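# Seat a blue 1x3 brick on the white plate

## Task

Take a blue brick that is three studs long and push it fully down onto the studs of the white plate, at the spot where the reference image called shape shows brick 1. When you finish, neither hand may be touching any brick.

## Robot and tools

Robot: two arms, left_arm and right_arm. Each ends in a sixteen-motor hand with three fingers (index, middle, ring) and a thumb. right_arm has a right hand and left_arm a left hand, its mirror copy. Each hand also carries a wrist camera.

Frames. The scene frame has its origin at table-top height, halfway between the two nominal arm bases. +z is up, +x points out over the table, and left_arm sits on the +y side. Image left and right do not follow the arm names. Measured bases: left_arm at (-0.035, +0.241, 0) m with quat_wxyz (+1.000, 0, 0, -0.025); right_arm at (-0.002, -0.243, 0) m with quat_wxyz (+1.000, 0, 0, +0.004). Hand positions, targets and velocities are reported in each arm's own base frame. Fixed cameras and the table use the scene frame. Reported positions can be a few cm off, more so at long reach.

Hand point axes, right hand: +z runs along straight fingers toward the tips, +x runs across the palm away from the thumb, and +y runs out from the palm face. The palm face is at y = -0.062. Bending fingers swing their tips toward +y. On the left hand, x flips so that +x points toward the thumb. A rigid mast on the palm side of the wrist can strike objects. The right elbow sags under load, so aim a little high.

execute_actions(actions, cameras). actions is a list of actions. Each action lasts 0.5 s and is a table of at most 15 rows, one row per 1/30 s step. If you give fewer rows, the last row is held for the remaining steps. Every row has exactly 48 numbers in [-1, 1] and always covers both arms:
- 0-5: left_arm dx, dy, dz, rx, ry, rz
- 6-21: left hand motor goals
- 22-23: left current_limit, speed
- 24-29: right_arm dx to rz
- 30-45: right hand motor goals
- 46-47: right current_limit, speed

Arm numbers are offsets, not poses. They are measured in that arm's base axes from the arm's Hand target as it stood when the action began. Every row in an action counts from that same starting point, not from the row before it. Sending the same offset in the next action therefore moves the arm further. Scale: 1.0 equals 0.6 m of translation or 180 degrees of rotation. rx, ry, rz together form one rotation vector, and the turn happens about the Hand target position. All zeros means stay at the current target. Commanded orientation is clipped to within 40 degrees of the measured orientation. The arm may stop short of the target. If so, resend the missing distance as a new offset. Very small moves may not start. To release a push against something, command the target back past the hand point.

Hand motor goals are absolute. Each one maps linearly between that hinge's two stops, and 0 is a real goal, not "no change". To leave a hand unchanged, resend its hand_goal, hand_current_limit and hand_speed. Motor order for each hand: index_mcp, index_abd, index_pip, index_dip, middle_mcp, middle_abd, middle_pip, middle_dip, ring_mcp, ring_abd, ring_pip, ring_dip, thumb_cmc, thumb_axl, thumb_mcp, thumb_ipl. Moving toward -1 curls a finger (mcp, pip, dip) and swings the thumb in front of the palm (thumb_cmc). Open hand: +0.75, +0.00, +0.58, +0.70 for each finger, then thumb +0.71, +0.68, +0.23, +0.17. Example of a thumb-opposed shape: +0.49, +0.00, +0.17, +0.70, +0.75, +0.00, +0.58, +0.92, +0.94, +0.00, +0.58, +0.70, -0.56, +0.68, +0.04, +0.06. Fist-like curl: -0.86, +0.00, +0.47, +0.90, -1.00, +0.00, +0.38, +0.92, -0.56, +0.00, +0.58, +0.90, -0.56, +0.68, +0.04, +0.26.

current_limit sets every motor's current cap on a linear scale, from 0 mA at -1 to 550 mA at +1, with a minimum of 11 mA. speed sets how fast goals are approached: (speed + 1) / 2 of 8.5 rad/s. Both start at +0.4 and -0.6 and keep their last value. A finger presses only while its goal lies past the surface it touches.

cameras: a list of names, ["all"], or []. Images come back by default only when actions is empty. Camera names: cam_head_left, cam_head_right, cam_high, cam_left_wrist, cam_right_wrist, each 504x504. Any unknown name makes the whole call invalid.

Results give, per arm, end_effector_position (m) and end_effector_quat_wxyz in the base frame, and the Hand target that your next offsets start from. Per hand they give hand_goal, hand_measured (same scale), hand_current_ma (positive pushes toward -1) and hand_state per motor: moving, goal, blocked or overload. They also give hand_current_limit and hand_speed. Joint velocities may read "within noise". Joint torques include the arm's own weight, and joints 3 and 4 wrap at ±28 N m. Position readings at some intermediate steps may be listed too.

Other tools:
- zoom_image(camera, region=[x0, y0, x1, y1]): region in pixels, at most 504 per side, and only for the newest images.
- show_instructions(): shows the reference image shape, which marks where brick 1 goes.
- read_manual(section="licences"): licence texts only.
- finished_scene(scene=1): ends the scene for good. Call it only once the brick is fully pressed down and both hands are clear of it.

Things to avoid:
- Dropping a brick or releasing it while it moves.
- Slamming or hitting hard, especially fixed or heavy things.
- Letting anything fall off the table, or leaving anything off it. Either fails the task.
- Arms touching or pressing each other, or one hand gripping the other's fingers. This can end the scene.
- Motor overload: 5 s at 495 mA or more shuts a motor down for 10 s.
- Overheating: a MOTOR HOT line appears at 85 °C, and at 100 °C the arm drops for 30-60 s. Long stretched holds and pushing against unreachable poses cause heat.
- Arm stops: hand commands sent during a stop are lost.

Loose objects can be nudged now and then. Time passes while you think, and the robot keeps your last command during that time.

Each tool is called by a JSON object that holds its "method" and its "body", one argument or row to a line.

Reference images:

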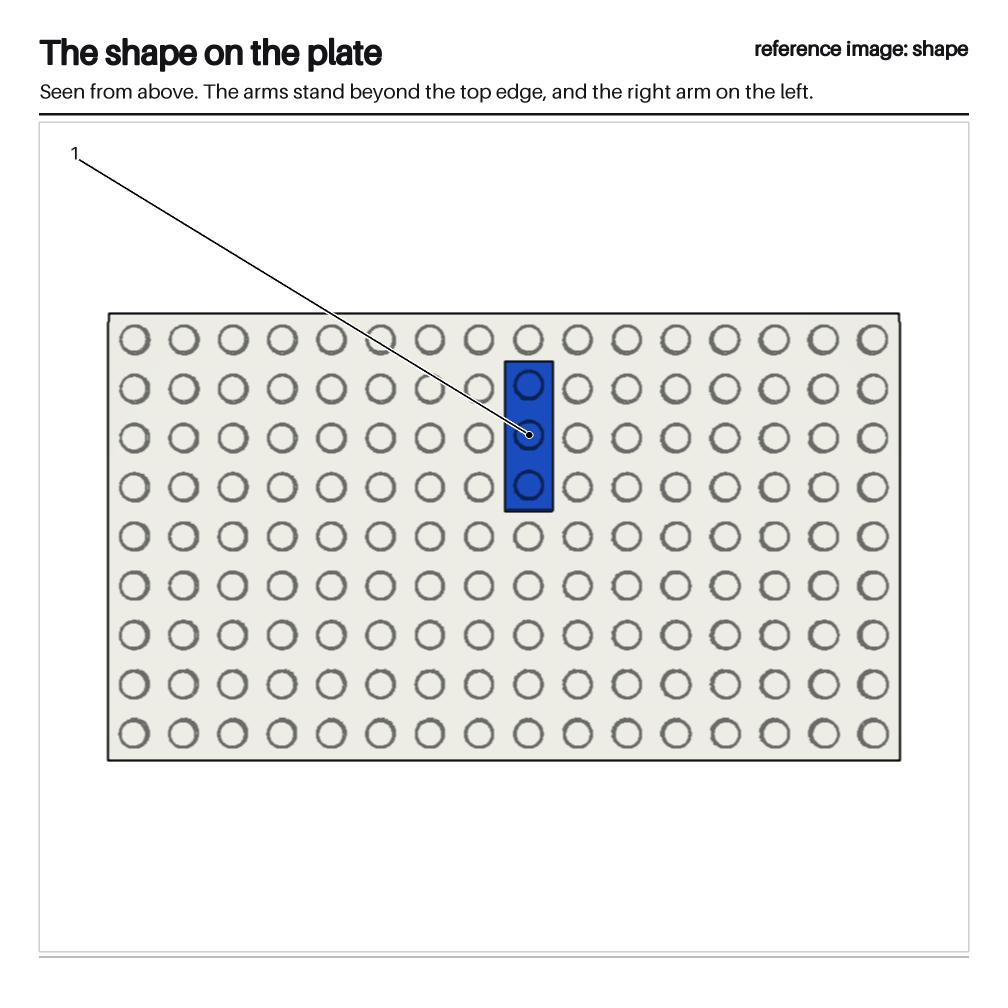

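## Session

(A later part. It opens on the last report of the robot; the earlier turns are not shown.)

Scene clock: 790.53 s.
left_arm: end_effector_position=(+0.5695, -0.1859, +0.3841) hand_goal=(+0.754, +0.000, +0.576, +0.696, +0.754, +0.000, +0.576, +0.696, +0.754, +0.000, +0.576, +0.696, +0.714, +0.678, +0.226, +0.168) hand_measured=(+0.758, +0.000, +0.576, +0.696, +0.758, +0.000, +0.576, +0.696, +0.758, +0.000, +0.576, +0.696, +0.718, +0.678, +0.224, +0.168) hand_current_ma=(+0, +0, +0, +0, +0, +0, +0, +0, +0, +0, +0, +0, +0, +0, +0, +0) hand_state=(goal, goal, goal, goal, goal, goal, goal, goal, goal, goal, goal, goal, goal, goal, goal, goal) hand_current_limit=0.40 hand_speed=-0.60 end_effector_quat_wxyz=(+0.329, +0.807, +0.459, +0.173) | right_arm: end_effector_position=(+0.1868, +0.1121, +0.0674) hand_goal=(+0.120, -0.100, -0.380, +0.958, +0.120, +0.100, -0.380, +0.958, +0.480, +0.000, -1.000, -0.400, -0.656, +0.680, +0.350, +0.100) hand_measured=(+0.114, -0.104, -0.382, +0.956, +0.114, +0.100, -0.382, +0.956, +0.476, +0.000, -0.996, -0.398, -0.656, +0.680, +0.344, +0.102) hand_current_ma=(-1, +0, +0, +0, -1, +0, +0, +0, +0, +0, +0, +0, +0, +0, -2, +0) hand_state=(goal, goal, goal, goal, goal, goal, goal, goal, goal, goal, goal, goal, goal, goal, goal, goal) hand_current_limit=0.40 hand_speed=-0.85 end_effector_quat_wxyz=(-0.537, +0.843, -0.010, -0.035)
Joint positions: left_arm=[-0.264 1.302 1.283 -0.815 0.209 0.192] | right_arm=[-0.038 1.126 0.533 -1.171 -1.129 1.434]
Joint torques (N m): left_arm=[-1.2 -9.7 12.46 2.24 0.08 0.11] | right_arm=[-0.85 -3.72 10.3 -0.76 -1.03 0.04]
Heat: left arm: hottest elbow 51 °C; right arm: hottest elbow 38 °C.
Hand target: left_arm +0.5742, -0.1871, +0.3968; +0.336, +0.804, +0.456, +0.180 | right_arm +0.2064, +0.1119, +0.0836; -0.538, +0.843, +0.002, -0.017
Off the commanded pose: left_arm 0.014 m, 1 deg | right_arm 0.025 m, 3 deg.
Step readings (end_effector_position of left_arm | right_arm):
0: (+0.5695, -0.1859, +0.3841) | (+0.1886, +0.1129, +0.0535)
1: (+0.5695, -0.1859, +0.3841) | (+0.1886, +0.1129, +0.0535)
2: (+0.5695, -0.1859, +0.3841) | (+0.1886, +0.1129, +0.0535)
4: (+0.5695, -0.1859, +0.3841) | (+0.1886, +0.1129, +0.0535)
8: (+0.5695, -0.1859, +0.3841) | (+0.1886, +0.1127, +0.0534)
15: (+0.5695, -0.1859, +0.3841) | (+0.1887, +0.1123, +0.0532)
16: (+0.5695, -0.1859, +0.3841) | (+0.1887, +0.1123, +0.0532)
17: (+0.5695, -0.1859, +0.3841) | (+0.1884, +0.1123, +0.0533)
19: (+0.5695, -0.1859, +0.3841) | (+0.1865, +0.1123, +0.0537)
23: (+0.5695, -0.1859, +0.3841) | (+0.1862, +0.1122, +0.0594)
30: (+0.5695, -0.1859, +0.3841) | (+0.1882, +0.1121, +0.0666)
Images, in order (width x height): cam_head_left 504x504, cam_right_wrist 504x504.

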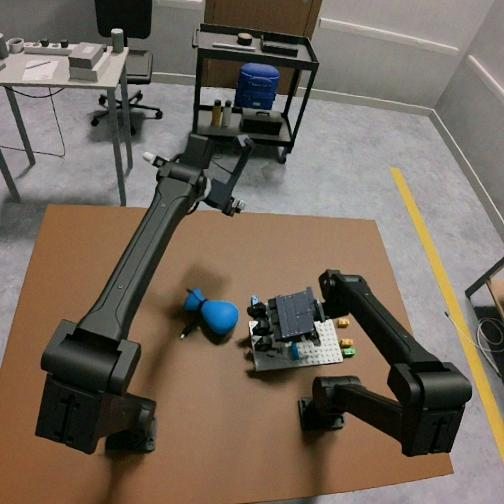

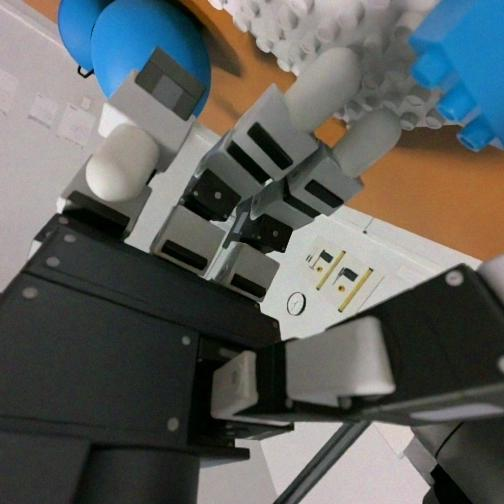

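{"method": "execute_actions", "body": {
  "actions": [
    [[0,0,0,0,0,0,0.754,0,0.576,0.696,0.754,0,0.576,0.696,0.754,0,0.576,0.696,0.714,0.678,0.226,0.168,0.4,-0.6,0.01,0,0.03,0,0,0,0.12,-0.1,-0.38,0.957,0.12,0.1,-0.38,0.957,0.48,0,-1,-0.4,-0.657,0.68,0.35,0.1,0.4,-0.85],[0,0,0,0,0,0,0.754,0,0.576,0.696,0.754,0,0.576,0.696,0.754,0,0.576,0.696,0.714,0.678,0.226,0.168,0.4,-0.6,0.02,0,0.06,0,0,0,0.12,-0.1,-0.38,0.957,0.12,0.1,-0.38,0.957,0.48,0,-1,-0.4,-0.657,0.68,0.35,0.1,0.4,-0.85],[0,0,0,0,0,0,0.754,0,0.576,0.696,0.754,0,0.576,0.696,0.754,0,0.576,0.696,0.714,0.678,0.226,0.168,0.4,-0.6,0.03,0,0.08,0,0,0,0.12,-0.1,-0.38,0.957,0.12,0.1,-0.38,0.957,0.48,0,-1,-0.4,-0.657,0.68,0.35,0.1,0.4,-0.85]],
    [[0,0,0,0,0,0,0.754,0,0.576,0.696,0.754,0,0.576,0.696,0.754,0,0.576,0.696,0.714,0.678,0.226,0.168,0.4,-0.6,0,-0.04,0,-0.04,0,0,0.3,0,0,0.85,0.3,0,0,0.85,0.48,0,-1,-0.4,-0.657,0.68,0.35,0.1,0.4,-0.7],[0,0,0,0,0,0,0.754,0,0.576,0.696,0.754,0,0.576,0.696,0.754,0,0.576,0.696,0.714,0.678,0.226,0.168,0.4,-0.6,0,-0.08,0,-0.08,0,0,0.6,0,0.3,0.7,0.6,0,0.3,0.7,0.48,0,-1,-0.4,-0.657,0.68,0.35,0.1,0.4,-0.7],[0,0,0,0,0,0,0.754,0,0.576,0.696,0.754,0,0.576,0.696,0.754,0,0.576,0.696,0.714,0.678,0.226,0.168,0.4,-0.6,0,-0.11,0,-0.11,0,0,0.6,0,0.3,0.7,0.6,0,0.3,0.7,0.48,0,-1,-0.4,-0.657,0.68,0.35,0.1,0.4,-0.7],[0,0,0,0,0,0,0.754,0,0.576,0.696,0.754,0,0.576,0.696,0.754,0,0.576,0.696,0.714,0.678,0.226,0.168,0.4,-0.6,0,-0.147,0,-0.139,0,0,0.6,0,0.3,0.7,0.6,0,0.3,0.7,0.48,0,-1,-0.4,-0.657,0.68,0.35,0.1,0.4,-0.7]]
  ],
  "cameras": ["cam_right_wrist","cam_head_left","cam_head_right","cam_high"]
}}

Scene clock: 801.07 s.
left_arm: end_effector_position=(+0.5695, -0.1859, +0.3841) hand_goal=(+0.754, +0.000, +0.576, +0.696, +0.754, +0.000, +0.576, +0.696, +0.754, +0.000, +0.576, +0.696, +0.714, +0.678, +0.226, +0.168) hand_measured=(+0.758, +0.000, +0.576, +0.696, +0.758, +0.000, +0.576, +0.696, +0.758, +0.000, +0.576, +0.696, +0.718, +0.678, +0.224, +0.168) hand_current_ma=(+0, +0, +0, +0, +0, +0, +0, +0, +0, +0, +0, +0, +0, +0, +0, +0) hand_state=(goal, goal, goal, goal, goal, goal, goal, goal, goal, goal, goal, goal, goal, goal, goal, goal) hand_current_limit=0.40 hand_speed=-0.60 end_effector_quat_wxyz=(+0.329, +0.807, +0.459, +0.173) | right_arm: end_effector_position=(+0.2046, +0.0280, +0.1135) hand_goal=(+0.600, +0.000, +0.300, +0.700, +0.600, +0.000, +0.300, +0.700, +0.480, +0.000, -1.000, -0.400, -0.656, +0.680, +0.350, +0.100) hand_measured=(+0.588, -0.004, +0.296, +0.702, +0.588, +0.002, +0.296, +0.702, +0.476, +0.000, -0.996, -0.398, -0.656, +0.680, +0.344, +0.102) hand_current_ma=(-4, +0, -1, +0, -4, +0, -1, +0, +0, +0, +0, +0, +0, +0, -2, +0) hand_state=(goal, goal, goal, goal, goal, goal, goal, goal, goal, goal, goal, goal, goal, goal, goal, goal) hand_current_limit=0.40 hand_speed=-0.70 end_effector_quat_wxyz=(-0.345, +0.938, -0.013, -0.041)
Joint positions: left_arm=[-0.264 1.302 1.283 -0.815 0.209 0.192] | right_arm=[-0.078 1.055 0.729 -1.401 -0.695 1.464]
Joint torques (N m): left_arm=[-1.2 -9.82 12.49 2.26 0.08 0.11] | right_arm=[-1.73 -3.31 11.62 -0.72 -0.51 -0.15]
Heat: left arm: hottest elbow 51 °C; right arm: hottest elbow 39 °C.
Hand target: left_arm +0.5742, -0.1871, +0.3968; +0.336, +0.804, +0.456, +0.180 | right_arm +0.2244, +0.0237, +0.1316; -0.342, +0.940, -0.001, -0.017
Off the commanded pose: left_arm 0.014 m, 1 deg | right_arm 0.027 m, 3 deg.
Step readings (end_effector_position of left_arm | right_arm):
0: (+0.5695, -0.1859, +0.3841) | (+0.1868, +0.1121, +0.0674)
1: (+0.5695, -0.1859, +0.3841) | (+0.1868, +0.1121, +0.0675)
2: (+0.5695, -0.1859, +0.3841) | (+0.1866, +0.1121, +0.0685)
4: (+0.5695, -0.1859, +0.3841) | (+0.1875, +0.1122, +0.0744)
8: (+0.5695, -0.1859, +0.3841) | (+0.2015, +0.1127, +0.0969)
15: (+0.5695, -0.1859, +0.3841) | (+0.2101, +0.1125, +0.1144)
16: (+0.5695, -0.1859, +0.3841) | (+0.2090, +0.1120, +0.1143)
17: (+0.5695, -0.1859, +0.3841) | (+0.2075, +0.1077, +0.1120)
19: (+0.5695, -0.1859, +0.3841) | (+0.2047, +0.0900, +0.1050)
23: (+0.5695, -0.1859, +0.3841) | (+0.2047, +0.0496, +0.1042)
30: (+0.5695, -0.1859, +0.3841) | (+0.2069, +0.0299, +0.1133)
Images, in order (width x height): cam_head_left 504x504, cam_head_right 504x504, cam_high 504x504, cam_right_wrist 504x504.

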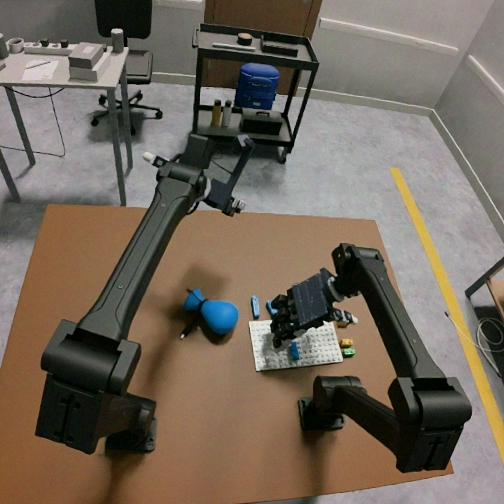

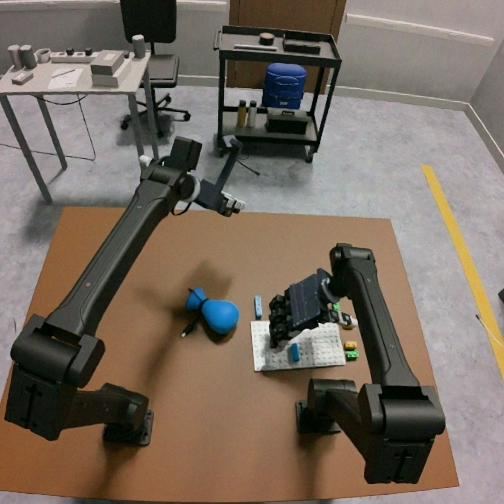

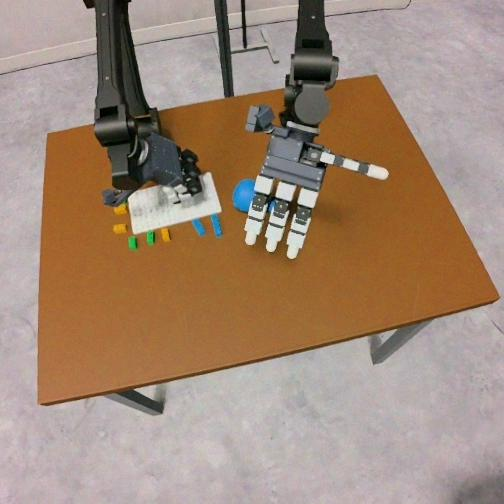

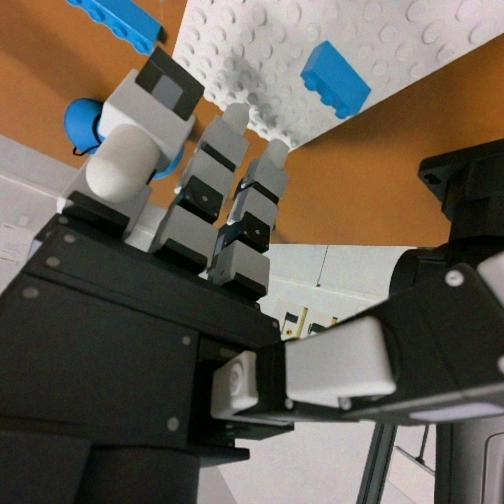

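{"method": "zoom_image", "body": {
  "camera": "cam_right_wrist",
  "region": [254, 0, 454, 150]
}}

{"method": "zoom_image", "body": {
  "camera": "cam_head_left",
  "region": [270, 320, 320, 370]
}}

{"method": "zoom_image", "body": {
  "camera": "cam_head_right",
  "region": [270, 320, 320, 370]
}}

Scaled by 2.520 from the camera's 504x504 image, which has a finer 720x720 frame.

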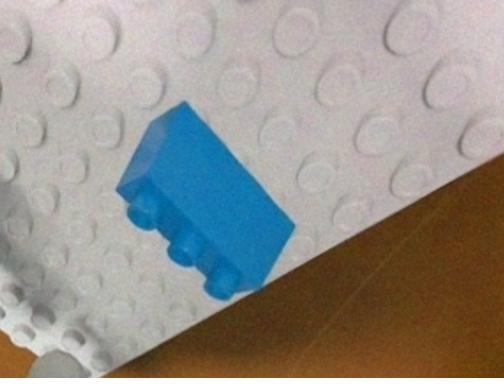

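Scaled by 10.080 from the camera's 504x504 image, which has a finer 720x720 frame.

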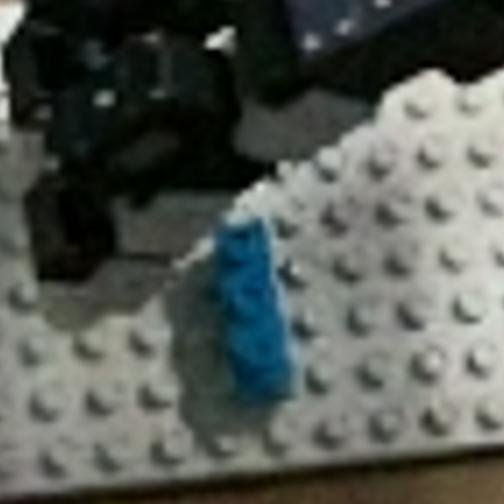

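Scaled by 10.080 from the camera's 504x504 image, which has a finer 720x720 frame.

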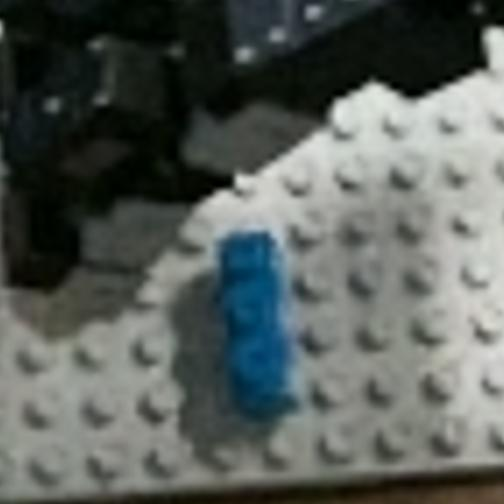

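{"method": "zoom_image", "body": {
  "camera": "cam_right_wrist",
  "region": [294, 30, 384, 120]
}}

{"method": "zoom_image", "body": {
  "camera": "cam_right_wrist",
  "region": [234, 0, 434, 130]
}}

Scaled by 5.600 from the camera's 504x504 image, which has a finer 720x720 frame.

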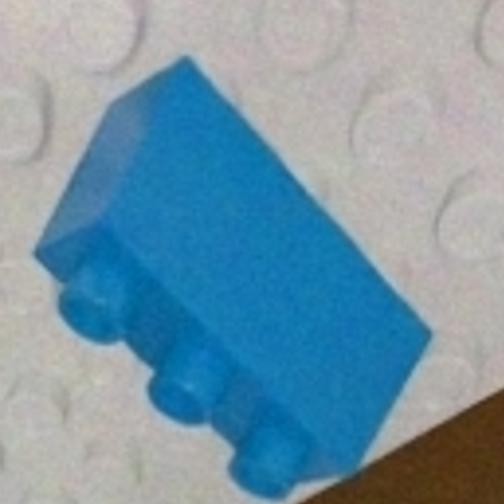

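Scaled by 2.520 from the camera's 504x504 image, which has a finer 720x720 frame.

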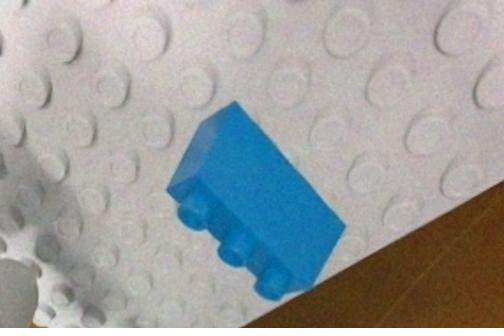

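{"method": "zoom_image", "body": {
  "camera": "cam_head_left",
  "region": [284, 334, 309, 366]
}}

{"method": "zoom_image", "body": {
  "camera": "cam_head_right",
  "region": [284, 334, 309, 366]
}}

Scaled by 15.750 from the camera's 504x504 image, which has a finer 720x720 frame.

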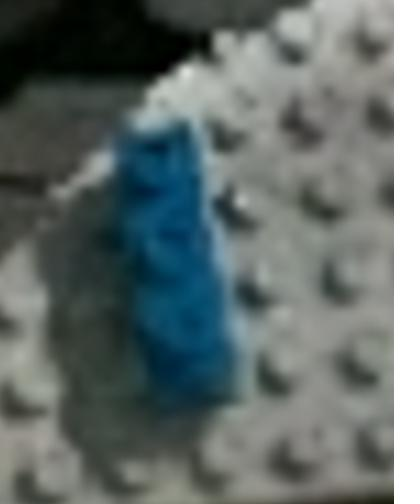

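Scaled by 15.750 from the camera's 504x504 image, which has a finer 720x720 frame.

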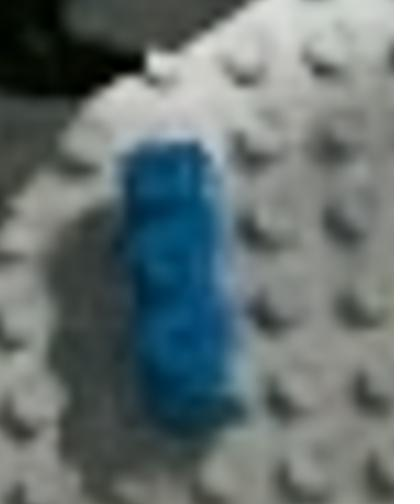

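{"method": "execute_actions", "body": {
  "actions": [
    [[0,0,0,0,0,0,0.754,0,0.576,0.696,0.754,0,0.576,0.696,0.754,0,0.576,0.696,0.714,0.678,0.226,0.168,0.4,-0.6,-0.01,0.04,0,0.02,0,0,0.4,-0.1,0,0.957,0.4,0.1,0,0.957,0.48,0,-1,-0.4,-0.657,0.68,0.35,0.1,0.4,-0.7],[0,0,0,0,0,0,0.754,0,0.576,0.696,0.754,0,0.576,0.696,0.754,0,0.576,0.696,0.714,0.678,0.226,0.168,0.4,-0.6,-0.02,0.08,0,0.045,0,0,0.12,-0.1,-0.38,0.957,0.12,0.1,-0.38,0.957,0.48,0,-1,-0.4,-0.657,0.68,0.35,0.08,0.4,-0.7],[0,0,0,0,0,0,0.754,0,0.576,0.696,0.754,0,0.576,0.696,0.754,0,0.576,0.696,0.714,0.678,0.226,0.168,0.4,-0.6,-0.03,0.12,-0.01,0.065,0,0,0.12,-0.1,-0.38,0.957,0.12,0.1,-0.38,0.957,0.48,0,-1,-0.4,-0.657,0.68,0.35,0.08,0.4,-0.7],[0,0,0,0,0,0,0.754,0,0.576,0.696,0.754,0,0.576,0.696,0.754,0,0.576,0.696,0.714,0.678,0.226,0.168,0.4,-0.6,-0.04,0.1563,-0.036,0.083,0,0,0.12,-0.1,-0.38,0.957,0.12,0.1,-0.38,0.957,0.48,0,-1,-0.4,-0.657,0.68,0.35,0.08,0.4,-0.7]],
    [[0,0,0,0,0,0,0.754,0,0.576,0.696,0.754,0,0.576,0.696,0.754,0,0.576,0.696,0.714,0.678,0.226,0.168,0.4,-0.6,0,0,0,0,0,0,0.12,-0.1,-0.38,0.957,0.12,0.1,-0.38,0.957,0.48,0,-1,-0.4,-0.657,0.68,0.35,0.08,0.4,-0.7]]
  ],
  "cameras": ["cam_right_wrist","cam_high"]
}}

Scene clock: 853.80 s.
left_arm: end_effector_position=(+0.5695, -0.1859, +0.3841) hand_goal=(+0.754, +0.000, +0.576, +0.696, +0.754, +0.000, +0.576, +0.696, +0.754, +0.000, +0.576, +0.696, +0.714, +0.678, +0.226, +0.168) hand_measured=(+0.758, +0.000, +0.576, +0.696, +0.758, +0.000, +0.576, +0.696, +0.758, +0.000, +0.576, +0.696, +0.718, +0.678, +0.224, +0.168) hand_current_ma=(+0, +0, +0, +0, +0, +0, +0, +0, +0, +0, +0, +0, +0, +0, +0, +0) hand_state=(goal, goal, goal, goal, goal, goal, goal, goal, goal, goal, goal, goal, goal, goal, goal, goal) hand_current_limit=0.40 hand_speed=-0.60 end_effector_quat_wxyz=(+0.329, +0.807, +0.459, +0.173) | right_arm: end_effector_position=(+0.2025, +0.1162, +0.1105) hand_goal=(+0.120, -0.100, -0.380, +0.958, +0.120, +0.100, -0.380, +0.958, +0.480, +0.000, -1.000, -0.400, -0.656, +0.680, +0.350, +0.080) hand_measured=(+0.122, -0.098, -0.372, +0.956, +0.122, +0.096, -0.374, +0.956, +0.476, +0.000, -0.996, -0.398, -0.656, +0.680, +0.344, +0.082) hand_current_ma=(+0, +0, +1, +0, +0, +0, +1, +0, +0, +0, +0, +0, +0, +0, -2, +0) hand_state=(goal, goal, goal, goal, goal, goal, goal, goal, goal, goal, goal, goal, goal, goal, goal, goal) hand_current_limit=0.40 hand_speed=-0.70 end_effector_quat_wxyz=(-0.463, +0.886, +0.000, -0.019)
Joint positions: left_arm=[-0.264 1.302 1.283 -0.815 0.209 0.192] | right_arm=[0.1 0.984 0.634 -1.136 -0.96 1.715]
Joint torques (N m): left_arm=[-1.2 -9.76 12.48 2.26 0.08 0.11] | right_arm=[-0.44 -3.66 7.01 0.66 -0.68 0.13]
Heat: left arm: hottest elbow 51 °C; right arm: hottest elbow 43 °C.
Hand target: left_arm +0.5742, -0.1871, +0.3968; +0.336, +0.804, +0.456, +0.180 | right_arm +0.2004, +0.1175, +0.1100; -0.461, +0.887, +0.001, -0.017
Off the commanded pose: left_arm 0.014 m, 1 deg | right_arm 0.003 m, 0 deg.
Step readings (end_effector_position of left_arm | right_arm):
0: (+0.5695, -0.1859, +0.3841) | (+0.2046, +0.0280, +0.1135)
1: (+0.5695, -0.1859, +0.3841) | (+0.2046, +0.0282, +0.1136)
2: (+0.5695, -0.1859, +0.3841) | (+0.2048, +0.0306, +0.1141)
4: (+0.5695, -0.1859, +0.3841) | (+0.2068, +0.0464, +0.1185)
8: (+0.5695, -0.1859, +0.3841) | (+0.2088, +0.0866, +0.1233)
15: (+0.5695, -0.1859, +0.3841) | (+0.2005, +0.1116, +0.1099)
16: (+0.5695, -0.1859, +0.3841) | (+0.2015, +0.1127, +0.1093)
17: (+0.5695, -0.1859, +0.3841) | (+0.2022, +0.1135, +0.1091)
19: (+0.5695, -0.1859, +0.3841) | (+0.2033, +0.1148, +0.1093)
23: (+0.5695, -0.1859, +0.3841) | (+0.2041, +0.1157, +0.1105)
30: (+0.5695, -0.1859, +0.3841) | (+0.2030, +0.1161, +0.1105)
Images, in order (width x height): cam_high 504x504, cam_right_wrist 504x504.

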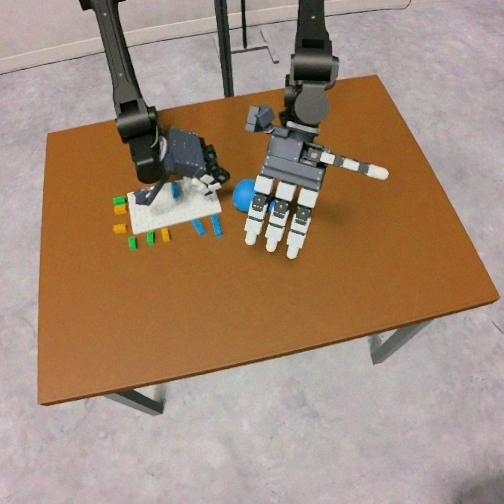

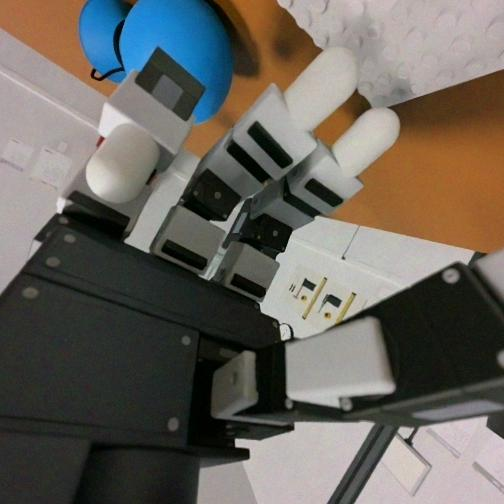

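{"method": "execute_actions", "body": {
  "actions": [
    [[0,0,0,0,0,0,0.754,0,0.576,0.696,0.754,0,0.576,0.696,0.754,0,0.576,0.696,0.714,0.678,0.226,0.168,0.4,-0.6,-0.008,0.002,-0.025,0,0,0,0.03,-0.1,-0.546,0.957,0.03,0.1,-0.546,0.957,0.48,0,-1,-0.4,-0.657,0.68,0.35,0.08,0.4,-0.7],[0,0,0,0,0,0,0.754,0,0.576,0.696,0.754,0,0.576,0.696,0.754,0,0.576,0.696,0.714,0.678,0.226,0.168,0.4,-0.6,-0.014,0.004,-0.05,0,0,0,0.03,-0.1,-0.546,0.957,0.03,0.1,-0.546,0.957,0.48,0,-1,-0.4,-0.657,0.68,0.35,0.08,0.4,-0.7],[0,0,0,0,0,0,0.754,0,0.576,0.696,0.754,0,0.576,0.696,0.754,0,0.576,0.696,0.714,0.678,0.226,0.168,0.4,-0.6,-0.018,0.005,-0.08,0,0,0,0.03,-0.1,-0.546,0.957,0.03,0.1,-0.546,0.957,0.48,0,-1,-0.4,-0.657,0.68,0.35,0.08,0.4,-0.7]]
  ],
  "cameras": ["cam_right_wrist","cam_high"]
}}

Scene clock: 888.07 s.
left_arm: end_effector_position=(+0.5695, -0.1859, +0.3841) hand_goal=(+0.754, +0.000, +0.576, +0.696, +0.754, +0.000, +0.576, +0.696, +0.754, +0.000, +0.576, +0.696, +0.714, +0.678, +0.226, +0.168) hand_measured=(+0.758, +0.000, +0.576, +0.696, +0.758, +0.000, +0.576, +0.696, +0.758, +0.000, +0.576, +0.696, +0.718, +0.678, +0.224, +0.168) hand_current_ma=(+0, +0, +0, +0, +0, +0, +0, +0, +0, +0, +0, +0, +0, +0, +0, +0) hand_state=(goal, goal, goal, goal, goal, goal, goal, goal, goal, goal, goal, goal, goal, goal, goal, goal) hand_current_limit=0.40 hand_speed=-0.60 end_effector_quat_wxyz=(+0.329, +0.807, +0.459, +0.173) | right_arm: end_effector_position=(+0.1920, +0.1192, +0.0663) hand_goal=(+0.030, -0.100, -0.546, +0.958, +0.030, +0.100, -0.546, +0.958, +0.480, +0.000, -1.000, -0.400, -0.656, +0.680, +0.350, +0.080) hand_measured=(+0.034, -0.098, -0.538, +0.956, +0.034, +0.096, -0.538, +0.956, +0.476, +0.000, -0.996, -0.398, -0.656, +0.680, +0.344, +0.082) hand_current_ma=(+0, +0, +2, +0, +0, +0, +2, +0, +0, +0, +0, +0, +0, +0, -2, +0) hand_state=(goal, goal, goal, goal, goal, goal, goal, goal, goal, goal, goal, goal, goal, goal, goal, goal) hand_current_limit=0.40 hand_speed=-0.70 end_effector_quat_wxyz=(-0.464, +0.886, +0.005, -0.010)
Joint positions: left_arm=[-0.264 1.302 1.283 -0.815 0.209 0.192] | right_arm=[0.118 0.993 0.512 -0.959 -0.958 1.747]
Joint torques (N m): left_arm=[-1.26 -9.82 12.49 2.25 0.08 0.11] | right_arm=[-0.44 -1.44 6.79 0.76 -0.67 0.11]
Heat: left arm: hottest elbow 52 °C; right arm: hottest elbow 40 °C.
Hand target: left_arm +0.5742, -0.1871, +0.3968; +0.336, +0.804, +0.456, +0.180 | right_arm +0.1896, +0.1205, +0.0620; -0.461, +0.887, +0.001, -0.017
Off the commanded pose: left_arm 0.014 m, 1 deg | right_arm 0.005 m, 1 deg.
Step readings (end_effector_position of left_arm | right_arm):
0: (+0.5695, -0.1859, +0.3841) | (+0.2024, +0.1162, +0.1105)
1: (+0.5695, -0.1859, +0.3841) | (+0.2024, +0.1162, +0.1102)
2: (+0.5695, -0.1859, +0.3841) | (+0.2026, +0.1163, +0.1090)
4: (+0.5695, -0.1859, +0.3841) | (+0.2022, +0.1167, +0.1013)
8: (+0.5695, -0.1859, +0.3841) | (+0.1898, +0.1161, +0.0771)
15: (+0.5695, -0.1859, +0.3841) | (+0.1900, +0.1184, +0.0662)
Images, in order (width x height): cam_high 504x504, cam_right_wrist 504x504.

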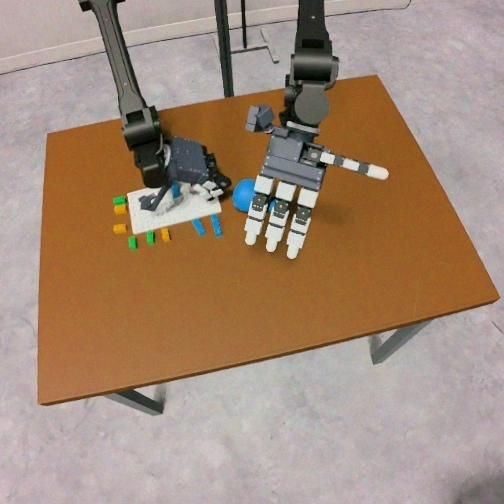

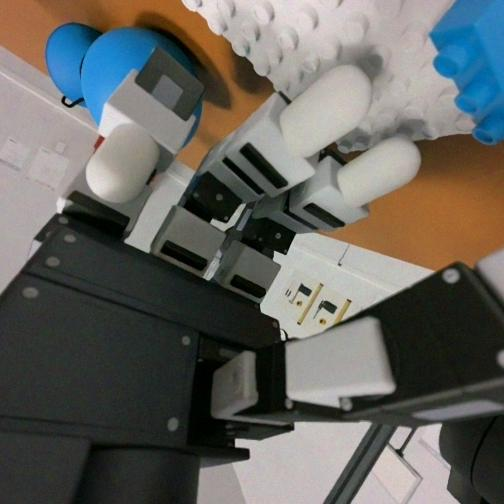

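{"method": "execute_actions", "body": {
  "actions": [
    [[0,0,0,0,0,0,0.754,0,0.576,0.696,0.754,0,0.576,0.696,0.754,0,0.576,0.696,0.714,0.678,0.226,0.168,0.4,-0.6,0,0,-0.015,0,0,0,0.03,-0.1,-0.546,0.957,0.03,0.1,-0.546,0.957,0.48,0,-1,-0.4,-0.657,0.68,0.35,0.08,0.4,-0.7],[0,0,0,0,0,0,0.754,0,0.576,0.696,0.754,0,0.576,0.696,0.754,0,0.576,0.696,0.714,0.678,0.226,0.168,0.4,-0.6,0.002,0,-0.03,0,0,0,0.03,-0.1,-0.546,0.957,0.03,0.1,-0.546,0.957,0.48,0,-1,-0.4,-0.657,0.68,0.35,0.08,0.4,-0.7],[0,0,0,0,0,0,0.754,0,0.576,0.696,0.754,0,0.576,0.696,0.754,0,0.576,0.696,0.714,0.678,0.226,0.168,0.4,-0.6,0.002,0,-0.04,0,0,0,0.03,-0.1,-0.546,0.957,0.03,0.1,-0.546,0.957,0.48,0,-1,-0.4,-0.657,0.68,0.35,0.08,0.4,-0.7]]
  ],
  "cameras": ["cam_right_wrist","cam_high"]
}}

{"method": "zoom_image", "body": {
  "camera": "cam_right_wrist",
  "region": [254, 0, 504, 200]
}}

Scene clock: 892.07 s.
left_arm: end_effector_position=(+0.5695, -0.1859, +0.3841) hand_goal=(+0.754, +0.000, +0.576, +0.696, +0.754, +0.000, +0.576, +0.696, +0.754, +0.000, +0.576, +0.696, +0.714, +0.678, +0.226, +0.168) hand_measured=(+0.758, +0.000, +0.576, +0.696, +0.758, +0.000, +0.576, +0.696, +0.758, +0.000, +0.576, +0.696, +0.718, +0.678, +0.224, +0.168) hand_current_ma=(+0, +0, +0, +0, +0, +0, +0, +0, +0, +0, +0, +0, +0, +0, +0, +0) hand_state=(goal, goal, goal, goal, goal, goal, goal, goal, goal, goal, goal, goal, goal, goal, goal, goal) hand_current_limit=0.40 hand_speed=-0.60 end_effector_quat_wxyz=(+0.329, +0.807, +0.459, +0.173) | right_arm: end_effector_position=(+0.1931, +0.1192, +0.0416) hand_goal=(+0.030, -0.100, -0.546, +0.958, +0.030, +0.100, -0.546, +0.958, +0.480, +0.000, -1.000, -0.400, -0.656, +0.680, +0.350, +0.080) hand_measured=(+0.034, -0.098, -0.538, +0.956, +0.034, +0.096, -0.538, +0.956, +0.476, +0.000, -0.996, -0.398, -0.656, +0.680, +0.344, +0.082) hand_current_ma=(+0, +0, +2, +0, +0, +0, +1, +0, +0, +0, +0, +0, +0, +0, -2, +0) hand_state=(goal, goal, goal, goal, goal, goal, goal, goal, goal, goal, goal, goal, goal, goal, goal, goal) hand_current_limit=0.40 hand_speed=-0.70 end_effector_quat_wxyz=(-0.463, +0.886, +0.004, -0.011)
Joint positions: left_arm=[-0.264 1.302 1.283 -0.815 0.209 0.192] | right_arm=[0.118 1.051 0.471 -0.861 -0.957 1.747]
Joint torques (N m): left_arm=[-1.26 -9.76 12.49 2.25 0.08 0.11] | right_arm=[-0.56 -1.79 6.49 0.79 -0.7 0.11]
Heat: left arm: hottest elbow 52 °C; right arm: hottest elbow 40 °C.
Hand target: left_arm +0.5742, -0.1871, +0.3968; +0.336, +0.804, +0.456, +0.180 | right_arm +0.1906, +0.1205, +0.0379; -0.461, +0.887, +0.001, -0.017
Off the commanded pose: left_arm 0.014 m, 1 deg | right_arm 0.004 m, 1 deg.
Step readings (end_effector_position of left_arm | right_arm):
0: (+0.5695, -0.1859, +0.3841) | (+0.1920, +0.1192, +0.0663)
1: (+0.5695, -0.1859, +0.3841) | (+0.1920, +0.1192, +0.0662)
2: (+0.5695, -0.1859, +0.3841) | (+0.1925, +0.1193, +0.0657)
4: (+0.5695, -0.1859, +0.3841) | (+0.1940, +0.1195, +0.0622)
8: (+0.5695, -0.1859, +0.3841) | (+0.1911, +0.1191, +0.0490)
15: (+0.5695, -0.1859, +0.3841) | (+0.1918, +0.1190, +0.0416)
Images, in order (width x height): cam_high 504x504, cam_right_wrist 504x504.

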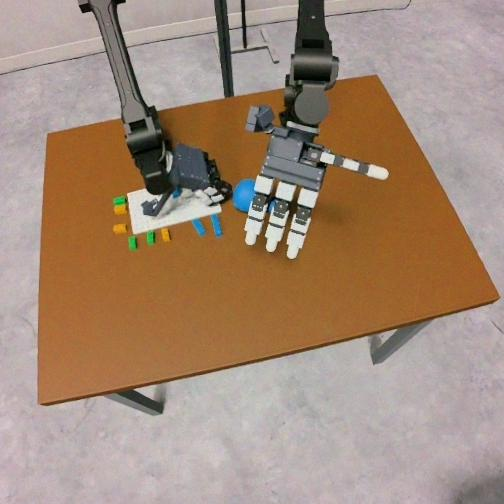

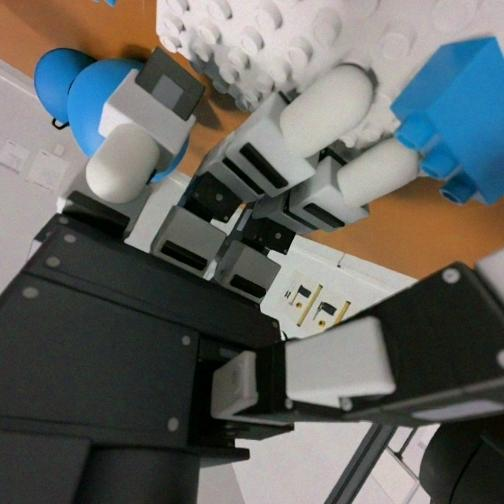

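Scaled by 2.016 from the camera's 504x504 image, which has a finer 720x720 frame.

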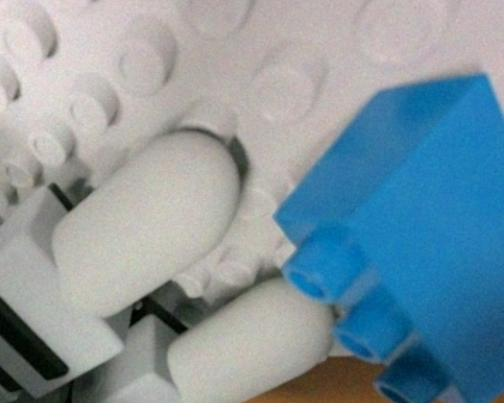

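{"method": "execute_actions", "body": {
  "actions": [
    [[0,0,0,0,0,0,0.754,0,0.576,0.696,0.754,0,0.576,0.696,0.754,0,0.576,0.696,0.714,0.678,0.226,0.168,0.4,-0.6,0,0,-0.007,0,0,0,0.03,-0.1,-0.546,0.957,0.03,0.1,-0.546,0.957,0.48,0,-1,-0.4,-0.657,0.68,0.2,0.08,0.4,-0.8]],
    [[0,0,0,0,0,0,0.754,0,0.576,0.696,0.754,0,0.576,0.696,0.754,0,0.576,0.696,0.714,0.678,0.226,0.168,0.4,-0.6,0,0,0,0,0,0,-0.05,-0.1,-0.465,0.957,-0.05,0.1,-0.465,0.957,0.48,0,-1,-0.4,-0.657,0.68,0.12,0.08,0.4,-0.85]]
  ],
  "cameras": ["cam_right_wrist"]
}}

{"method": "zoom_image", "body": {
  "camera": "cam_right_wrist",
  "region": [304, 0, 504, 200]
}}

Scene clock: 896.33 s.
left_arm: end_effector_position=(+0.5695, -0.1859, +0.3841) hand_goal=(+0.754, +0.000, +0.576, +0.696, +0.754, +0.000, +0.576, +0.696, +0.754, +0.000, +0.576, +0.696, +0.714, +0.678, +0.226, +0.168) hand_measured=(+0.758, +0.000, +0.576, +0.696, +0.758, +0.000, +0.576, +0.696, +0.758, +0.000, +0.576, +0.696, +0.718, +0.678, +0.224, +0.168) hand_current_ma=(+0, +0, +0, +0, +0, +0, +0, +0, +0, +0, +0, +0, +0, +0, +0, +0) hand_state=(goal, goal, goal, goal, goal, goal, goal, goal, goal, goal, goal, goal, goal, goal, goal, goal) hand_current_limit=0.40 hand_speed=-0.60 end_effector_quat_wxyz=(+0.329, +0.807, +0.459, +0.173) | right_arm: end_effector_position=(+0.1952, +0.1203, +0.0398) hand_goal=(-0.050, -0.100, -0.464, +0.958, -0.050, +0.100, -0.464, +0.958, +0.480, +0.000, -1.000, -0.400, -0.656, +0.680, +0.120, +0.080) hand_measured=(-0.044, -0.098, -0.464, +0.956, -0.046, +0.100, -0.472, +0.956, +0.476, +0.000, -0.996, -0.398, -0.656, +0.680, +0.120, +0.082) hand_current_ma=(+1, +0, +0, +0, +1, +0, -2, +0, +0, +0, +0, +0, +0, +0, +0, +0) hand_state=(goal, goal, goal, goal, goal, goal, goal, goal, goal, goal, goal, goal, goal, goal, goal, goal) hand_current_limit=0.40 hand_speed=-0.85 end_effector_quat_wxyz=(-0.464, +0.886, +0.006, -0.009)
Joint positions: left_arm=[-0.264 1.302 1.283 -0.815 0.209 0.192] | right_arm=[0.121 1.058 0.469 -0.844 -0.958 1.75]
Joint torques (N m): left_arm=[-1.2 -9.82 12.48 2.28 0.08 0.11] | right_arm=[-0.67 -1.67 6.04 0.76 -0.65 0.08]
Heat: left arm: hottest elbow 52 °C; right arm: hottest elbow 40 °C.
Hand target: left_arm +0.5742, -0.1871, +0.3968; +0.336, +0.804, +0.456, +0.180 | right_arm +0.1907, +0.1205, +0.0338; -0.461, +0.887, +0.001, -0.017
Off the commanded pose: left_arm 0.014 m, 1 deg | right_arm 0.007 m, 1 deg.
Step readings (end_effector_position of left_arm | right_arm):
0: (+0.5695, -0.1859, +0.3841) | (+0.1932, +0.1192, +0.0416)
1: (+0.5695, -0.1859, +0.3841) | (+0.1932, +0.1192, +0.0416)
2: (+0.5695, -0.1859, +0.3841) | (+0.1935, +0.1192, +0.0415)
4: (+0.5695, -0.1859, +0.3841) | (+0.1946, +0.1194, +0.0412)
8: (+0.5695, -0.1859, +0.3841) | (+0.1950, +0.1196, +0.0401)
15: (+0.5695, -0.1859, +0.3841) | (+0.1951, +0.1197, +0.0398)
16: (+0.5695, -0.1859, +0.3841) | (+0.1951, +0.1197, +0.0398)
17: (+0.5695, -0.1859, +0.3841) | (+0.1952, +0.1197, +0.0398)
19: (+0.5695, -0.1859, +0.3841) | (+0.1953, +0.1201, +0.0399)
23: (+0.5695, -0.1859, +0.3841) | (+0.1953, +0.1203, +0.0398)
30: (+0.5695, -0.1859, +0.3841) | (+0.1952, +0.1203, +0.0398)
Images, in order (width x height): cam_right_wrist 504x504.

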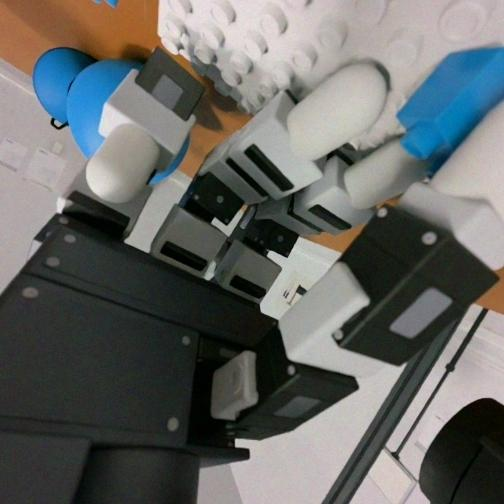

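Scaled by 2.520 from the camera's 504x504 image, which has a finer 720x720 frame.

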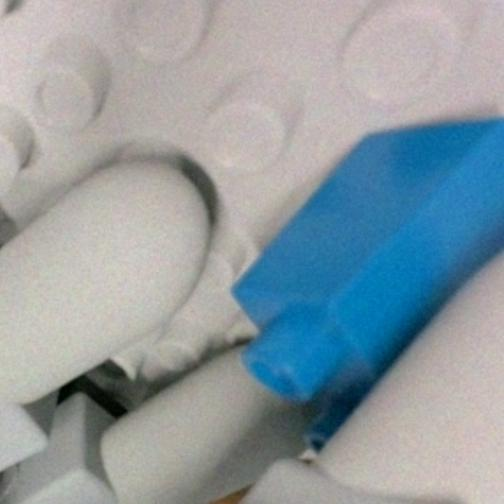

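{"method": "execute_actions", "body": {
  "actions": [
    [[0,0,0,0,0,0,0.754,0,0.576,0.696,0.754,0,0.576,0.696,0.754,0,0.576,0.696,0.714,0.678,0.226,0.168,0.4,-0.6,0,0,0,0,0,0,-0.12,-0.1,-0.4,0.957,-0.12,0.1,-0.4,0.957,0.48,0,-1,-0.4,-0.657,0.68,0.06,0.08,0.4,-0.88]],
    [[0,0,0,0,0,0,0.754,0,0.576,0.696,0.754,0,0.576,0.696,0.754,0,0.576,0.696,0.714,0.678,0.226,0.168,0.4,-0.6,0,0,0,0,0,0,-0.2,-0.1,-0.4,0.957,-0.2,0.1,-0.4,0.957,0.48,0,-1,-0.4,-0.657,0.68,0,0.08,0.4,-0.88]]
  ],
  "cameras": ["cam_right_wrist"]
}}

{"method": "zoom_image", "body": {
  "camera": "cam_right_wrist",
  "region": [304, 0, 504, 200]
}}

Scene clock: 899.87 s.
left_arm: end_effector_position=(+0.5695, -0.1859, +0.3841) hand_goal=(+0.754, +0.000, +0.576, +0.696, +0.754, +0.000, +0.576, +0.696, +0.754, +0.000, +0.576, +0.696, +0.714, +0.678, +0.226, +0.168) hand_measured=(+0.758, +0.000, +0.576, +0.696, +0.758, +0.000, +0.576, +0.696, +0.758, +0.000, +0.576, +0.696, +0.718, +0.678, +0.224, +0.168) hand_current_ma=(+0, +0, +0, +0, +0, +0, +0, +0, +0, +0, +0, +0, +0, +0, +0, +0) hand_state=(goal, goal, goal, goal, goal, goal, goal, goal, goal, goal, goal, goal, goal, goal, goal, goal) hand_current_limit=0.40 hand_speed=-0.60 end_effector_quat_wxyz=(+0.329, +0.807, +0.459, +0.173) | right_arm: end_effector_position=(+0.1952, +0.1201, +0.0396) hand_goal=(-0.200, -0.100, -0.400, +0.958, -0.200, +0.100, -0.400, +0.958, +0.480, +0.000, -1.000, -0.400, -0.656, +0.680, +0.000, +0.080) hand_measured=(-0.132, -0.090, -0.388, +0.964, -0.140, +0.096, -0.388, +0.962, +0.476, +0.000, -0.996, -0.398, -0.660, +0.680, +0.080, +0.102) hand_current_ma=(+95, +2, +4, +1, +77, +0, +4, +1, +0, +0, +0, +0, +0, +0, +190, +20) hand_state=(blocked, goal, goal, goal, blocked, goal, goal, goal, goal, goal, goal, goal, goal, goal, blocked, blocked) hand_current_limit=0.40 hand_speed=-0.88 end_effector_quat_wxyz=(-0.463, +0.886, +0.006, -0.009)
Joint positions: left_arm=[-0.264 1.302 1.283 -0.815 0.209 0.192] | right_arm=[0.121 1.058 0.469 -0.844 -0.957 1.751]
Joint torques (N m): left_arm=[-1.14 -9.82 12.49 2.25 0.07 0.11] | right_arm=[-0.85 -1.85 6.08 0.75 -0.68 0.09]
Heat: left arm: hottest elbow 52 °C; right arm: hottest elbow 40 °C.
Hand target: left_arm +0.5742, -0.1871, +0.3968; +0.336, +0.804, +0.456, +0.180 | right_arm +0.1907, +0.1206, +0.0338; -0.461, +0.887, +0.001, -0.017
Off the commanded pose: left_arm 0.014 m, 1 deg | right_arm 0.007 m, 1 deg.
Step readings (end_effector_position of left_arm | right_arm):
0: (+0.5695, -0.1859, +0.3841) | (+0.1952, +0.1203, +0.0398)
1: (+0.5695, -0.1859, +0.3841) | (+0.1952, +0.1203, +0.0398)
2: (+0.5695, -0.1859, +0.3841) | (+0.1952, +0.1203, +0.0398)
4: (+0.5695, -0.1859, +0.3841) | (+0.1952, +0.1203, +0.0398)
8: (+0.5695, -0.1859, +0.3841) | (+0.1952, +0.1201, +0.0396)
15: (+0.5695, -0.1859, +0.3841) | (+0.1952, +0.1201, +0.0396)
16: (+0.5695, -0.1859, +0.3841) | (+0.1952, +0.1201, +0.0396)
17: (+0.5695, -0.1859, +0.3841) | (+0.1952, +0.1201, +0.0396)
19: (+0.5695, -0.1859, +0.3841) | (+0.1952, +0.1201, +0.0396)
23: (+0.5695, -0.1859, +0.3841) | (+0.1952, +0.1201, +0.0396)
30: (+0.5695, -0.1859, +0.3841) | (+0.1952, +0.1201, +0.0396)
Images, in order (width x height): cam_right_wrist 504x504.

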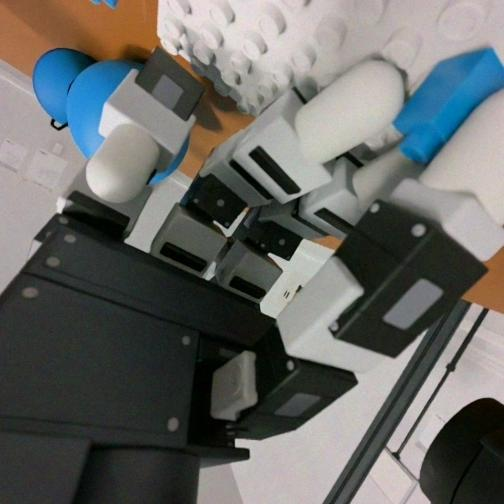

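Scaled by 2.520 from the camera's 504x504 image, which has a finer 720x720 frame.

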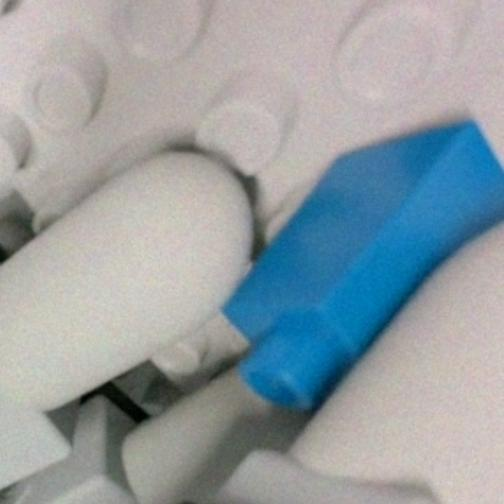

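{"method": "execute_actions", "body": {
  "actions": [
    [[0,0,0,0,0,0,0.754,0,0.576,0.696,0.754,0,0.576,0.696,0.754,0,0.576,0.696,0.714,0.678,0.226,0.168,0.4,-0.6,0,0,0,0,0,0,-0.25,-0.1,-0.4,0.957,-0.25,0.1,-0.4,0.957,0.48,0,-1,-0.4,-0.657,0.68,-0.05,0.08,0.4,-0.88]],
    [[0,0,0,0,0,0,0.754,0,0.576,0.696,0.754,0,0.576,0.696,0.754,0,0.576,0.696,0.714,0.678,0.226,0.168,0.4,-0.6,0.01,0,0.02,0,0,0,-0.25,-0.1,-0.4,0.957,-0.25,0.1,-0.4,0.957,0.48,0,-1,-0.4,-0.657,0.68,-0.05,0.08,0.4,-0.88],[0,0,0,0,0,0,0.754,0,0.576,0.696,0.754,0,0.576,0.696,0.754,0,0.576,0.696,0.714,0.678,0.226,0.168,0.4,-0.6,0.015,0,0.03,0,0,0,-0.25,-0.1,-0.4,0.957,-0.25,0.1,-0.4,0.957,0.48,0,-1,-0.4,-0.657,0.68,-0.05,0.08,0.4,-0.88],[0,0,0,0,0,0,0.754,0,0.576,0.696,0.754,0,0.576,0.696,0.754,0,0.576,0.696,0.714,0.678,0.226,0.168,0.4,-0.6,0.02,0,0.045,0,0,0,-0.25,-0.1,-0.4,0.957,-0.25,0.1,-0.4,0.957,0.48,0,-1,-0.4,-0.657,0.68,-0.05,0.08,0.4,-0.88],[0,0,0,0,0,0,0.754,0,0.576,0.696,0.754,0,0.576,0.696,0.754,0,0.576,0.696,0.714,0.678,0.226,0.168,0.4,-0.6,0.025,0,0.06,0,0,0,-0.25,-0.1,-0.4,0.957,-0.25,0.1,-0.4,0.957,0.48,0,-1,-0.4,-0.657,0.68,-0.05,0.08,0.4,-0.88]]
  ],
  "cameras": ["cam_right_wrist"]
}}

{"method": "zoom_image", "body": {
  "camera": "cam_right_wrist",
  "region": [304, 0, 504, 200]
}}

Scene clock: 907.93 s.
left_arm: end_effector_position=(+0.5695, -0.1859, +0.3841) hand_goal=(+0.754, +0.000, +0.576, +0.696, +0.754, +0.000, +0.576, +0.696, +0.754, +0.000, +0.576, +0.696, +0.714, +0.678, +0.226, +0.168) hand_measured=(+0.758, +0.000, +0.576, +0.696, +0.758, +0.000, +0.576, +0.696, +0.758, +0.000, +0.576, +0.696, +0.718, +0.678, +0.224, +0.168) hand_current_ma=(+0, +0, +0, +0, +0, +0, +0, +0, +0, +0, +0, +0, +0, +0, +0, +0) hand_state=(goal, goal, goal, goal, goal, goal, goal, goal, goal, goal, goal, goal, goal, goal, goal, goal) hand_current_limit=0.40 hand_speed=-0.60 end_effector_quat_wxyz=(+0.329, +0.807, +0.459, +0.173) | right_arm: end_effector_position=(+0.1833, +0.1186, +0.0498) hand_goal=(-0.250, -0.100, -0.400, +0.958, -0.250, +0.100, -0.400, +0.958, +0.480, +0.000, -1.000, -0.400, -0.656, +0.680, -0.050, +0.080) hand_measured=(-0.156, -0.076, -0.368, +0.974, -0.182, +0.084, -0.382, +0.966, +0.476, +0.000, -0.996, -0.398, -0.666, +0.678, +0.060, +0.114) hand_current_ma=(+173, +11, +22, +6, +96, -5, +8, +2, +0, +0, +0, +0, -3, +0, +340, +42) hand_state=(blocked, blocked, blocked, goal, blocked, goal, goal, goal, goal, goal, goal, goal, goal, goal, blocked, blocked) hand_current_limit=0.40 hand_speed=-0.88 end_effector_quat_wxyz=(-0.459, +0.887, -0.011, -0.041)
Joint positions: left_arm=[-0.264 1.302 1.283 -0.815 0.209 0.192] | right_arm=[0.121 1.058 0.498 -0.948 -0.957 1.748]
Joint torques (N m): left_arm=[-1.26 -9.76 12.48 2.25 0.08 0.11] | right_arm=[-1.2 -3.6 11 -0.32 -0.72 0.05]
Heat: left arm: hottest elbow 52 °C; right arm: hottest elbow 39 °C.
Hand target: left_arm +0.5742, -0.1871, +0.3968; +0.336, +0.804, +0.456, +0.180 | right_arm +0.2058, +0.1205, +0.0698; -0.461, +0.887, +0.001, -0.017
Off the commanded pose: left_arm 0.014 m, 1 deg | right_arm 0.030 m, 3 deg.
Step readings (end_effector_position of left_arm | right_arm):
0: (+0.5695, -0.1859, +0.3841) | (+0.1952, +0.1201, +0.0396)
1: (+0.5695, -0.1859, +0.3841) | (+0.1952, +0.1201, +0.0396)
2: (+0.5695, -0.1859, +0.3841) | (+0.1952, +0.1201, +0.0396)
4: (+0.5695, -0.1859, +0.3841) | (+0.1952, +0.1201, +0.0396)
8: (+0.5695, -0.1859, +0.3841) | (+0.1952, +0.1201, +0.0396)
15: (+0.5695, -0.1859, +0.3841) | (+0.1952, +0.1201, +0.0396)
16: (+0.5695, -0.1859, +0.3841) | (+0.1952, +0.1201, +0.0396)
17: (+0.5695, -0.1859, +0.3841) | (+0.1952, +0.1201, +0.0396)
19: (+0.5695, -0.1859, +0.3841) | (+0.1927, +0.1198, +0.0397)
23: (+0.5695, -0.1859, +0.3841) | (+0.1899, +0.1194, +0.0452)
30: (+0.5695, -0.1859, +0.3841) | (+0.1835, +0.1186, +0.0486)
Images, in order (width x height): cam_right_wrist 504x504.

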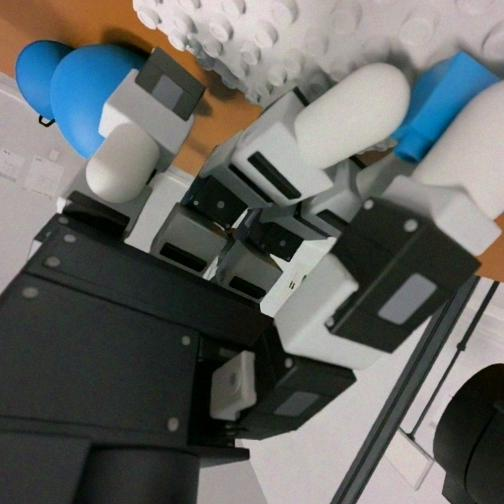

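Scaled by 2.520 from the camera's 504x504 image, which has a finer 720x720 frame.

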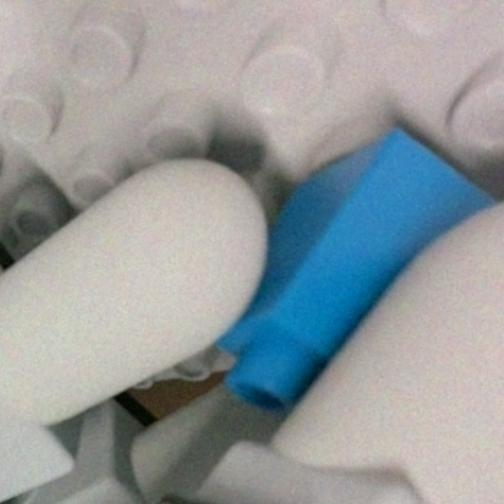

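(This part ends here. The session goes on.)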